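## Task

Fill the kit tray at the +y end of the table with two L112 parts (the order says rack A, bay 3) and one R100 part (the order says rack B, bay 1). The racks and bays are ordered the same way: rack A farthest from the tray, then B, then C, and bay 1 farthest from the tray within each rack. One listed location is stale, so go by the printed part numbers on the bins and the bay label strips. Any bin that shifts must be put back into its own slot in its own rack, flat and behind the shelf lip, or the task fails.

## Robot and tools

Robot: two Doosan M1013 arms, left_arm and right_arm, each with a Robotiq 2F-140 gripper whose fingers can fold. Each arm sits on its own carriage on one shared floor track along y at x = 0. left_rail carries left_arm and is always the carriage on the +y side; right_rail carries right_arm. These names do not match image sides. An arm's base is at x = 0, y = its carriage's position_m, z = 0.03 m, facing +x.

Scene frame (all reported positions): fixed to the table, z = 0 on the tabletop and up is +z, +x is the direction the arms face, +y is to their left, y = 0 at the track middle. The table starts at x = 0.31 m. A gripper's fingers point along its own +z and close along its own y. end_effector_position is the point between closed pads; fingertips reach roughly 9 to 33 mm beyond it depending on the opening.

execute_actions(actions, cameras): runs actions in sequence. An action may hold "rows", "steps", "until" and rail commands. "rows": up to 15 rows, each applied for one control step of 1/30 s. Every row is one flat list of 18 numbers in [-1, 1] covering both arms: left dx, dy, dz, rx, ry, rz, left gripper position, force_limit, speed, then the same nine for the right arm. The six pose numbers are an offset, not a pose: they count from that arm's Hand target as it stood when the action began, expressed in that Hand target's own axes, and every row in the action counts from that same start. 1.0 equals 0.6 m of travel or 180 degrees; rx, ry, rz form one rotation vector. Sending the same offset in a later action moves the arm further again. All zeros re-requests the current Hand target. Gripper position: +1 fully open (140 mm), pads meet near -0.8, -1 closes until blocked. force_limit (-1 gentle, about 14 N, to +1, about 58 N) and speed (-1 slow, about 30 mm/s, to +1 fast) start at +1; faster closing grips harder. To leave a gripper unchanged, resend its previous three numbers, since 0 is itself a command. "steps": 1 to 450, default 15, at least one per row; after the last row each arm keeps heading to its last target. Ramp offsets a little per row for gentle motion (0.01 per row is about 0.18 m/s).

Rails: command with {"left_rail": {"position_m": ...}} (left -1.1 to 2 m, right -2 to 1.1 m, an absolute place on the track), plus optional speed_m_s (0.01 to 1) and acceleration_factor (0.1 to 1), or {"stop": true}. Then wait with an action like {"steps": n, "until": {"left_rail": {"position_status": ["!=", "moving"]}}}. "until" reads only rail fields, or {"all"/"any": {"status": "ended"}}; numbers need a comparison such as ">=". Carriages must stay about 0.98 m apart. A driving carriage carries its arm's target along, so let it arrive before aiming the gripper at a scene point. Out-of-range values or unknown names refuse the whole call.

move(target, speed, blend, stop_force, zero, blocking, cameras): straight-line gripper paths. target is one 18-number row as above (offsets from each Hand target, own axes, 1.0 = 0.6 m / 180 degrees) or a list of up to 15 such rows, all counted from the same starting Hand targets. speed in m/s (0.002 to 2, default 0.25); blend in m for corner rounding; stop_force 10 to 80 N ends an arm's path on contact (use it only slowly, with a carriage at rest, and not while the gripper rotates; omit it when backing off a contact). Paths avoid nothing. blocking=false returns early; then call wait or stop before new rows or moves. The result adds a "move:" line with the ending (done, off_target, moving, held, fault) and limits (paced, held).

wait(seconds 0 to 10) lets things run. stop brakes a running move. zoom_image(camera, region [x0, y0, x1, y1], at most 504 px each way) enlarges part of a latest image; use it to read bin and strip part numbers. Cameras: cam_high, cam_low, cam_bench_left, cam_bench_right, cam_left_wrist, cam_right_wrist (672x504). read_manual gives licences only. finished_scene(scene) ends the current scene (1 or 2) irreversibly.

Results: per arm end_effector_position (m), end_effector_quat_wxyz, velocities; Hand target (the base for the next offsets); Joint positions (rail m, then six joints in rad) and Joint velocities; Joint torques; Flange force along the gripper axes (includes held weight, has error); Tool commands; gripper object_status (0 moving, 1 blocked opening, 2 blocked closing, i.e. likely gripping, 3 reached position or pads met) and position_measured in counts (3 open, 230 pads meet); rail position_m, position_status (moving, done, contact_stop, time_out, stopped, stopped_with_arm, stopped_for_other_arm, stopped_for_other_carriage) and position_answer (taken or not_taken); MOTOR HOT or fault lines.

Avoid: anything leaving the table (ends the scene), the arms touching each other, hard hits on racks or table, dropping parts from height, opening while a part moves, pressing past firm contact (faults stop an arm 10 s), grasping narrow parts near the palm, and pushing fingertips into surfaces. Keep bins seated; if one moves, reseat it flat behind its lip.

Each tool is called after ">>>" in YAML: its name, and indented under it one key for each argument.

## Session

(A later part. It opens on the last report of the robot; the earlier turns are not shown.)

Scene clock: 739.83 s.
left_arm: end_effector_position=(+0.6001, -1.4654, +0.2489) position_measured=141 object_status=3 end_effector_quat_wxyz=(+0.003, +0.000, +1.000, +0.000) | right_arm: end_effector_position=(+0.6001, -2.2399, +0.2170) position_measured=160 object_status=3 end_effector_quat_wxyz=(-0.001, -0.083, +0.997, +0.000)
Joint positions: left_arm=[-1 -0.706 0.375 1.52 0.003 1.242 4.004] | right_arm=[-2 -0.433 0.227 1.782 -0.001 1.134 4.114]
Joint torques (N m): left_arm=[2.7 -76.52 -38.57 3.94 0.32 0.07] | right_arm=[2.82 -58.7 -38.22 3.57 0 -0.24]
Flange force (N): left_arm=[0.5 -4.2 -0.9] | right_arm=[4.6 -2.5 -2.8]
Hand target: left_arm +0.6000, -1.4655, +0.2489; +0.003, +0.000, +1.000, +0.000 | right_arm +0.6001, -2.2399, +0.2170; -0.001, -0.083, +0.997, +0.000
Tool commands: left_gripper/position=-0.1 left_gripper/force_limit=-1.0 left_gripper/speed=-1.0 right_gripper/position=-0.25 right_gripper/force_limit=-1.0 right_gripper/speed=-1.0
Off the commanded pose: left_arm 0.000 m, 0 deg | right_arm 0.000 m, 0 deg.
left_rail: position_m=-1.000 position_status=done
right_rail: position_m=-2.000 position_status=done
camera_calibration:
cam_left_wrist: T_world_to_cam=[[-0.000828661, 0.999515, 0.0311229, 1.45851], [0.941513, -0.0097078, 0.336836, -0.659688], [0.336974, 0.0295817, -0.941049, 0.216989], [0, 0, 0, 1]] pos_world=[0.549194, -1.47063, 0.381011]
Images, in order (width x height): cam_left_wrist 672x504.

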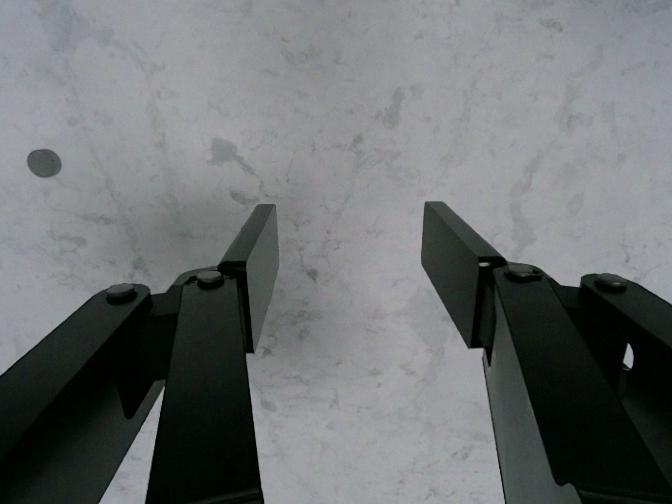

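>>> move:
  target:
    - [0,-0.4285,0,0,0,0,-0.1,-1,-1,0,0,0,0,0,0,-0.25,-1,-1]
    - [0,-0.4285,0.352,0,0,0,-0.1,-1,-1,0,0,0,0,0,0,-0.25,-1,-1]
  speed: 0.2
  cameras: ["cam_left_wrist"]

>>> execute_actions:
  actions:
    - {"rows":[[0,0,0,0,0,0,-1,-0.05,-1,0,0,0,0,0,0,-0.25,-1,-1]],"steps":90}
  cameras: ["cam_left_wrist"]

>>> move:
  target:
    - [0,0,-0.35,0,0,0,-1,-0.05,-1,0,0,0,0,0,0,-0.25,-1,-1]
    - [0,1,-0.4,0,0,0,-1,-0.05,-1,0,0,0,0,0,0,-0.25,-1,-1]
  speed: [0.2,0.4]
  cameras: ["cam_left_wrist"]

>>> execute_actions:
  actions:
    - {"left_rail":{"position_m":1.95},"steps":400,"until":{"left_rail":{"position_status":["!=","moving"]}}}
  cameras: []

Scene clock: 752.10 s.
left_arm: end_effector_position=(+0.6013, -1.7227, +0.0379) position_measured=141 object_status=3 end_effector_quat_wxyz=(+0.003, +0.000, +1.000, +0.000) | right_arm: end_effector_position=(+0.6001, -2.2399, +0.2170) position_measured=160 object_status=3 end_effector_quat_wxyz=(-0.001, -0.083, +0.997, +0.000)
Joint positions: left_arm=[-1 -0.915 0.786 1.25 0.004 1.103 3.795] | right_arm=[-2 -0.433 0.227 1.782 -0.001 1.134 4.114]
Joint torques (N m): left_arm=[3.06 -112.19 -36.15 3.72 0.34 0.16] | right_arm=[2.45 -58.42 -38.19 3.58 0.04 -0.27]
Flange force (N): left_arm=[-2.1 -7.3 0.8] | right_arm=[4.7 -2.1 -2.9]
Hand target: left_arm +0.6013, -1.7227, +0.0379; +0.003, +0.000, +1.000, +0.000 | right_arm +0.6001, -2.2399, +0.2170; -0.001, -0.083, +0.997, +0.000
Off the commanded pose: left_arm 0.000 m, 0 deg | right_arm 0.000 m, 0 deg.
left_rail: position_m=-1.000 position_status=done
right_rail: position_m=-2.000 position_status=done
move: done
camera_calibration:
cam_left_wrist: T_world_to_cam=[[-0.000794841, 0.999518, 0.0310305, 1.72225], [0.941501, -0.00970956, 0.336869, -0.592373], [0.337008, 0.029483, -0.94104, 0.0255044], [0, 0, 0, 1]] pos_world=[0.550494, -1.72793, 0.170111]
Images, in order (width x height): cam_left_wrist 672x504.

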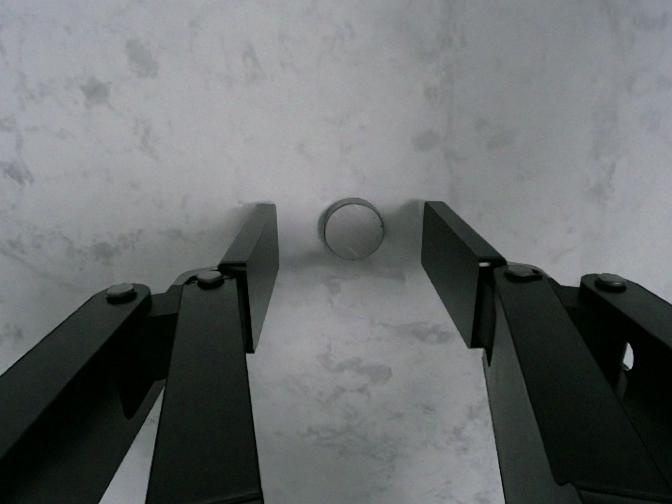

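Scene clock: 755.30 s.
left_arm: end_effector_position=(+0.6013, -1.7227, +0.0379) position_measured=196 object_status=2 end_effector_quat_wxyz=(+0.003, +0.000, +1.000, +0.000) | right_arm: end_effector_position=(+0.6001, -2.2399, +0.2170) position_measured=160 object_status=3 end_effector_quat_wxyz=(-0.001, -0.083, +0.997, +0.000)
Joint positions: left_arm=[-1 -0.915 0.786 1.25 0.004 1.103 3.795] | right_arm=[-2 -0.433 0.227 1.782 -0.001 1.134 4.114]
Joint torques (N m): left_arm=[2.78 -104.46 -33.07 3.75 0.13 0.17] | right_arm=[2.66 -58.53 -38.12 3.57 0.02 -0.25]
Flange force (N): left_arm=[-0.7 -5.2 -6.9] | right_arm=[4.5 -2.4 -3.0]
Hand target: left_arm +0.6013, -1.7227, +0.0379; +0.003, +0.000, +1.000, +0.000 | right_arm +0.6001, -2.2399, +0.2170; -0.001, -0.083, +0.997, +0.000
Off the commanded pose: left_arm 0.000 m, 0 deg | right_arm 0.000 m, 0 deg.
left_rail: position_m=-1.000 position_status=done
right_rail: position_m=-2.000 position_status=done
camera_calibration:
cam_left_wrist: T_world_to_cam=[[-0.000793758, 0.999518, 0.0310292, 1.72226], [0.941513, -0.00970912, 0.336837, -0.59234], [0.336976, 0.0294818, -0.941052, 0.0254282], [0, 0, 0, 1]] pos_world=[0.550494, -1.72793, 0.170011]
Images, in order (width x height): cam_left_wrist 672x504.

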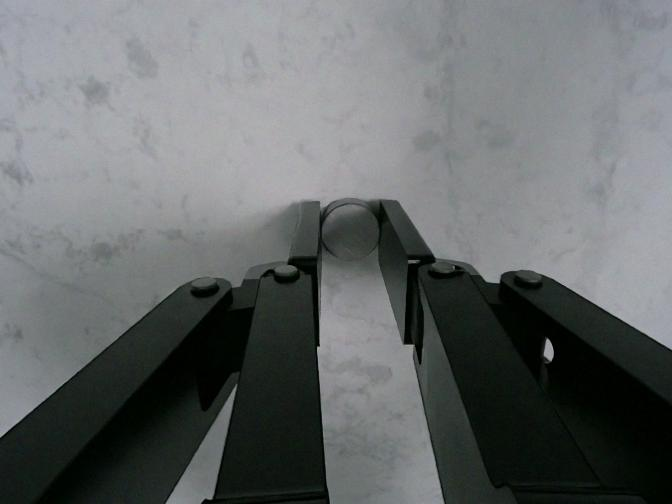

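Scene clock: 758.73 s.
left_arm: end_effector_position=(+0.5996, -1.1226, +0.2775) position_measured=196 object_status=2 end_effector_quat_wxyz=(+0.003, +0.000, +1.000, +0.000) | right_arm: end_effector_position=(+0.6001, -2.2399, +0.2170) position_measured=160 object_status=3 end_effector_quat_wxyz=(-0.001, -0.083, +0.997, +0.000)
Joint positions: left_arm=[-1 -0.259 0.133 1.778 0.001 1.225 4.453] | right_arm=[-2 -0.433 0.227 1.782 -0.001 1.134 4.114]
Joint torques (N m): left_arm=[0.96 -51.85 -38.6 3.88 0.31 0.01] | right_arm=[2.54 -58.72 -38.11 3.56 0.05 -0.24]
Flange force (N): left_arm=[-0.9 -2.7 -1.0] | right_arm=[4.2 -2.1 -2.7]
Hand target: left_arm +0.5997, -1.1225, +0.2775; +0.003, +0.000, +1.000, +0.000 | right_arm +0.6001, -2.2399, +0.2170; -0.001, -0.083, +0.997, +0.000
Off the commanded pose: left_arm 0.000 m, 0 deg | right_arm 0.000 m, 0 deg.
left_rail: position_m=-1.000 position_status=done
right_rail: position_m=-2.000 position_status=done
move: done
camera_calibration:
cam_left_wrist: T_world_to_cam=[[-0.000703432, 0.999517, 0.0310651, 1.11484], [0.941469, -0.00981004, 0.336956, -0.665791], [0.337098, 0.0294838, -0.941008, 0.233793], [0, 0, 0, 1]] pos_world=[0.548795, -1.12773, 0.409711]
Images, in order (width x height): cam_left_wrist 672x504.

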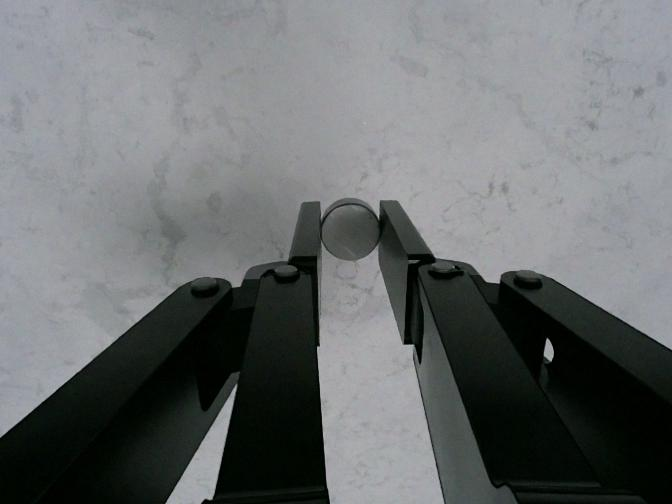

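Scene clock: 763.50 s.
left_arm: end_effector_position=(+0.5997, +1.8274, +0.2775) position_measured=196 object_status=2 end_effector_quat_wxyz=(+0.003, +0.000, +1.000, +0.000) | right_arm: end_effector_position=(+0.6001, -2.2399, +0.2170) position_measured=160 object_status=3 end_effector_quat_wxyz=(-0.001, -0.083, +0.997, +0.000)
Joint positions: left_arm=[1.95 -0.258 0.134 1.778 0.001 1.225 4.453] | right_arm=[-2 -0.433 0.227 1.782 -0.001 1.134 4.114]
Joint torques (N m): left_arm=[1.56 -51.85 -38.62 3.92 0.28 0.12] | right_arm=[2.68 -58.52 -38.23 3.6 0.01 -0.21]
Flange force (N): left_arm=[-0.6 -3.8 -1.3] | right_arm=[4.9 -2.3 -2.8]
Hand target: left_arm +0.5997, +1.8274, +0.2775; +0.003, +0.000, +1.000, +0.000 | right_arm +0.6001, -2.2399, +0.2170; -0.001, -0.083, +0.997, +0.000
Tool commands: left_gripper/position=-1.0 left_gripper/force_limit=-0.05 left_gripper/speed=-1.0 right_gripper/position=-0.25 right_gripper/force_limit=-1.0 right_gripper/speed=-1.0
Off the commanded pose: left_arm 0.000 m, 0 deg | right_arm 0.000 m, 0 deg.
left_rail: position_m=1.950 position_status=done
right_rail: position_m=-2.000 position_status=done
No camera images: "cameras" was empty.

>>> move:
  target:
    - [-0.111,0.512,0,0,0,0,-1,-0.05,-1,0.115,0.1,-0.24,0,-0.194,0,-0.25,-1,-1]
    - [-0.111,0.512,0.379,0,0,0,-1,-0.05,-1,0.115,0.1,-0.24,0,-0.194,0,-0.25,-1,-1]
  speed: [0.3,0.15]
  cameras: ["cam_right_wrist"]

>>> zoom_image:
  camera: "cam_right_wrist"
  region: [150, 30, 550, 330]

>>> move:
  target: [0,0,0.035,0,0,0,-1,-0.05,-1,0,0,0,0,0,0,-0.25,-1,-1]
  speed: 0.01
  stop_force: 10
  cameras: []

>>> execute_actions:
  actions:
    - {"rows":[[0,0,-0.001,0,0,0,-0.25,-1,-1,0,0,0,0,0,0,-0.25,-1,-1]],"steps":35}
  cameras: []

>>> move:
  target: [0,0,-0.4,0,0,0,-0.25,-1,-1,0,0,0,0,0,0,-0.25,-1,-1]
  speed: 0.25
  cameras: ["cam_left_wrist"]

>>> execute_actions:
  actions:
    - {"left_rail":{"position_m":-0.4},"steps":400,"until":{"left_rail":{"position_status":["!=","moving"]}}}
  cameras: []

Scene clock: 774.47 s.
left_arm: end_effector_position=(+0.6673, +2.1345, +0.0503) position_measured=196 object_status=2 end_effector_quat_wxyz=(+0.003, +0.000, +1.000, +0.000) | right_arm: end_effector_position=(+0.5223, -2.1920, +0.3611) position_measured=160 object_status=3 end_effector_quat_wxyz=(+0.298, -0.079, +0.951, +0.025)
Joint positions: left_arm=[1.95 0.221 0.438 1.835 -0.002 0.864 4.934] | right_arm=[-2 -0.674 -0.222 2.071 0.556 0.937 3.619]
Joint torques (N m): left_arm=[1.99 -75.58 -30.96 3.21 0.36 0.18] | right_arm=[2.72 -16.58 -42.24 4.3 -0.75 -0.25]
Flange force (N): left_arm=[-3.6 -3.5 0.0] | right_arm=[4.8 -3.3 -5.6]
Hand target: left_arm +0.6673, +2.1345, +0.0502; +0.003, +0.000, +1.000, +0.000 | right_arm +0.5223, -2.1920, +0.3611; +0.298, -0.079, +0.951, +0.025
Off the commanded pose: left_arm 0.000 m, 0 deg | right_arm 0.000 m, 0 deg.
left_rail: position_m=1.950 position_status=done
right_rail: position_m=-2.000 position_status=done
move: done
camera_calibration:
cam_right_wrist: T_world_to_cam=[[-0.160333, 0.987016, -0.00963282, 2.25604], [0.558363, 0.0987406, 0.8237, -0.371275], [0.813956, 0.126688, -0.566945, 0.20118], [0, 0, 0, 1]] pos_world=[0.405273, -2.21558, 0.441609]
Images, in order (width x height): cam_right_wrist 672x504.

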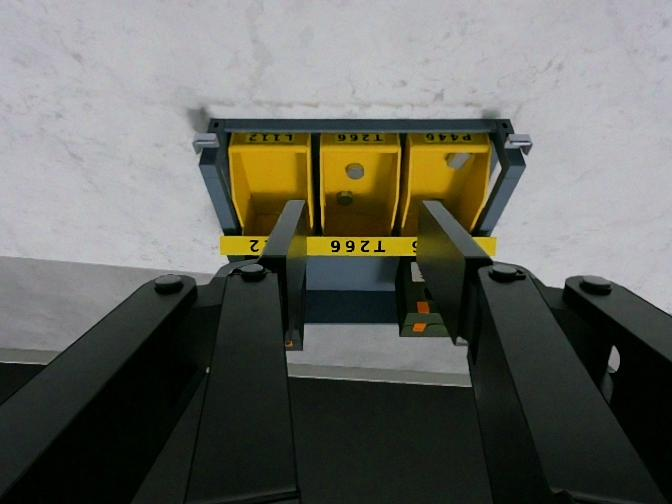

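Scaled by 1.260 from the camera's 672x504 image, which has a finer 960x720 frame.

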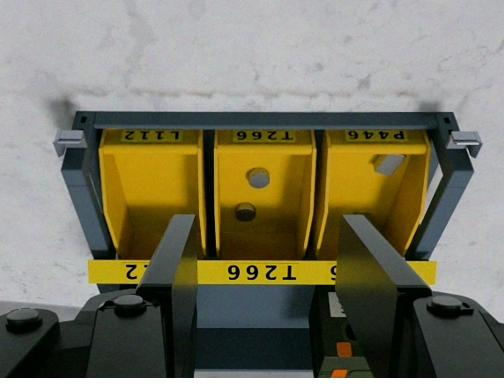

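Scene clock: 776.27 s.
left_arm: end_effector_position=(+0.6674, +2.1345, +0.0385) position_measured=196 object_status=2 end_effector_quat_wxyz=(+0.003, +0.000, +1.000, +0.000) | right_arm: end_effector_position=(+0.5223, -2.1920, +0.3611) position_measured=160 object_status=3 end_effector_quat_wxyz=(+0.298, -0.079, +0.951, +0.025)
Joint positions: left_arm=[1.95 0.221 0.451 1.841 -0.002 0.844 4.934] | right_arm=[-2 -0.674 -0.222 2.071 0.556 0.937 3.619]
Joint torques (N m): left_arm=[1.07 -60.65 -24.04 3.21 -1.17 0.08] | right_arm=[2.54 -16.76 -42.1 4.27 -0.67 -0.25]
Flange force (N): left_arm=[1.1 -3.5 -23.5] | right_arm=[4.1 -3.5 -5.3]
Hand target: left_arm +0.6674, +2.1345, +0.0385; +0.003, +0.000, +1.000, +0.000 (not the last commanded pose) | right_arm +0.5223, -2.1920, +0.3611; +0.298, -0.079, +0.951, +0.025
Off the commanded pose: left_arm 0.009 m, 0 deg | right_arm 0.000 m, 0 deg.
left_rail: position_m=1.950 position_status=done
right_rail: position_m=-2.000 position_status=done
move: contact (left_arm)
No camera images: "cameras" was empty.

Scene clock: 777.63 s.
left_arm: end_effector_position=(+0.6674, +2.1345, +0.0391) position_measured=160 object_status=3 end_effector_quat_wxyz=(+0.003, +0.000, +1.000, +0.000) | right_arm: end_effector_position=(+0.5223, -2.1920, +0.3611) position_measured=160 object_status=3 end_effector_quat_wxyz=(+0.298, -0.079, +0.951, +0.025)
Joint positions: left_arm=[1.95 0.221 0.451 1.841 -0.002 0.845 4.934] | right_arm=[-2 -0.674 -0.222 2.071 0.556 0.937 3.619]
Joint torques (N m): left_arm=[1.11 -75.4 -30.45 3.09 0.3 0.1] | right_arm=[2.53 -16.49 -42.15 4.3 -0.69 -0.22]
Flange force (N): left_arm=[-2.5 -2.4 -0.9] | right_arm=[4.3 -3.0 -5.6]
Hand target: left_arm +0.6674, +2.1345, +0.0391; +0.003, +0.000, +1.000, +0.000 | right_arm +0.5223, -2.1920, +0.3611; +0.298, -0.079, +0.951, +0.025
Off the commanded pose: left_arm 0.000 m, 0 deg | right_arm 0.000 m, 0 deg.
left_rail: position_m=1.950 position_status=done
right_rail: position_m=-2.000 position_status=done
No camera images: "cameras" was empty.

Scene clock: 779.07 s.
left_arm: end_effector_position=(+0.6661, +2.1347, +0.2791) position_measured=160 object_status=3 end_effector_quat_wxyz=(+0.003, +0.000, +1.000, +0.000) | right_arm: end_effector_position=(+0.5223, -2.1920, +0.3611) position_measured=160 object_status=3 end_effector_quat_wxyz=(+0.298, -0.079, +0.951, +0.025)
Joint positions: left_arm=[1.95 0.221 0.255 1.626 -0.002 1.255 4.934] | right_arm=[-2 -0.674 -0.222 2.071 0.556 0.937 3.619]
Joint torques (N m): left_arm=[1.63 -65.04 -38.05 3.91 0.57 0.12] | right_arm=[2.53 -16.84 -42.12 4.28 -0.7 -0.29]
Flange force (N): left_arm=[-4.3 -2.7 -1.7] | right_arm=[4.1 -3.3 -5.1]
Hand target: left_arm +0.6661, +2.1347, +0.2791; +0.003, +0.000, +1.000, +0.000 | right_arm +0.5223, -2.1920, +0.3611; +0.298, -0.079, +0.951, +0.025
Off the commanded pose: left_arm 0.000 m, 0 deg | right_arm 0.000 m, 0 deg.
left_rail: position_m=1.950 position_status=done
right_rail: position_m=-2.000 position_status=done
move: done
camera_calibration:
cam_left_wrist: T_world_to_cam=[[-0.000737691, 0.999514, 0.031159, -2.1408], [0.94147, -0.00980943, 0.336955, -0.696952], [0.337097, 0.0295838, -0.941005, 0.11654], [0, 0, 0, 1]] pos_world=[0.615294, 2.12947, 0.411211]
Images, in order (width x height): cam_left_wrist 672x504.

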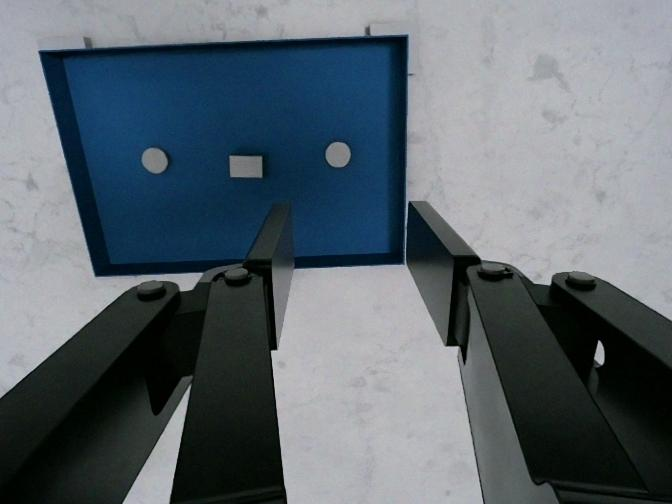

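Scene clock: 783.23 s.
left_arm: end_effector_position=(+0.6661, -0.2153, +0.2792) position_measured=160 object_status=3 end_effector_quat_wxyz=(+0.003, +0.000, +1.000, +0.000) | right_arm: end_effector_position=(+0.5223, -2.1920, +0.3611) position_measured=160 object_status=3 end_effector_quat_wxyz=(+0.298, -0.079, +0.951, +0.025)
Joint positions: left_arm=[-0.4 0.221 0.255 1.626 -0.002 1.255 4.934] | right_arm=[-2 -0.674 -0.222 2.071 0.556 0.937 3.619]
Joint torques (N m): left_arm=[0.73 -64.76 -38.68 3.88 0.34 0.25] | right_arm=[2.56 -16.82 -42.19 4.34 -0.74 -0.29]
Flange force (N): left_arm=[-2.6 -2.1 -1.6] | right_arm=[4.0 -3.5 -5.5]
Hand target: left_arm +0.6661, -0.2153, +0.2791; +0.003, +0.000, +1.000, +0.000 | right_arm +0.5223, -2.1920, +0.3611; +0.298, -0.079, +0.951, +0.025
Tool commands: left_gripper/position=-0.25 left_gripper/force_limit=-1.0 left_gripper/speed=-1.0 right_gripper/position=-0.25 right_gripper/force_limit=-1.0 right_gripper/speed=-1.0
Off the commanded pose: left_arm 0.000 m, 0 deg | right_arm 0.000 m, 0 deg.
left_rail: position_m=-0.400 position_status=done
right_rail: position_m=-2.000 position_status=done
No camera images: "cameras" was empty.

>>> move:
  target: [0.2267,-0.3417,-0.135,0,-0.194,0,-0.25,-1,-1,0,0,0,0,0,0,-0.25,-1,-1]
  speed: 0.3
  cameras: ["cam_left_wrist"]

>>> zoom_image:
  camera: "cam_left_wrist"
  region: [170, 70, 500, 320]

Scene clock: 788.63 s.
left_arm: end_effector_position=(+0.5298, -0.4204, +0.3595) position_measured=160 object_status=3 end_effector_quat_wxyz=(+0.303, +0.000, +0.953, +0.000) | right_arm: end_effector_position=(+0.5223, -2.1920, +0.3611) position_measured=160 object_status=3 end_effector_quat_wxyz=(+0.298, -0.079, +0.951, +0.025)
Joint positions: left_arm=[-0.4 -0.162 -0.337 2.155 0.141 0.721 4.472] | right_arm=[-2 -0.674 -0.222 2.071 0.556 0.937 3.619]
Joint torques (N m): left_arm=[2.11 -5.25 -41.07 4.07 -1.29 0.13] | right_arm=[2.78 -16.62 -42.22 4.32 -0.71 -0.28]
Flange force (N): left_arm=[0.6 -8.7 -3.8] | right_arm=[4.7 -3.5 -5.7]
Hand target: left_arm +0.5298, -0.4204, +0.3595; +0.303, +0.000, +0.953, +0.000 | right_arm +0.5223, -2.1920, +0.3611; +0.298, -0.079, +0.951, +0.025
Off the commanded pose: left_arm 0.000 m, 0 deg | right_arm 0.000 m, 0 deg.
left_rail: position_m=-0.400 position_status=done
right_rail: position_m=-2.000 position_status=done
move: done
camera_calibration:
cam_left_wrist: T_world_to_cam=[[-0.0188271, 0.999503, 0.0252705, 0.422093], [0.579113, -0.00970203, 0.815189, -0.600675], [0.81503, 0.0299822, -0.578643, -0.0695174], [0, 0, 0, 1]] pos_world=[0.412465, -0.425627, 0.438772]
Images, in order (width x height): cam_left_wrist 672x504.

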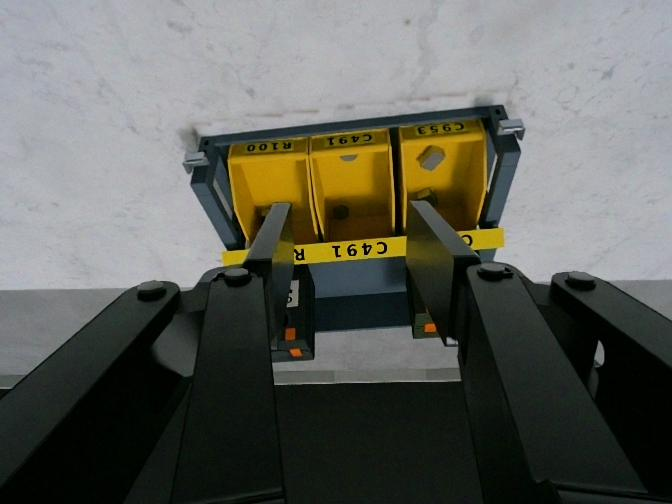

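Scaled by 1.527 from the camera's 672x504 image, which has a finer 960x720 frame.

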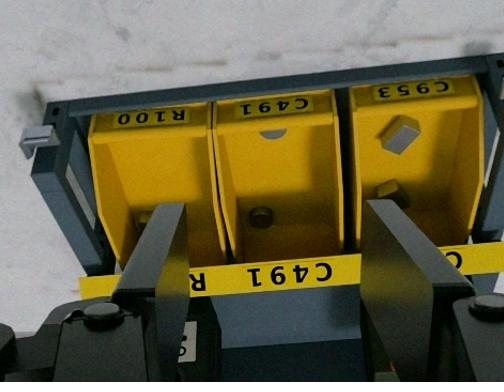

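>>> finished_scene:
  scene: 2

The scene is finished: the task was done.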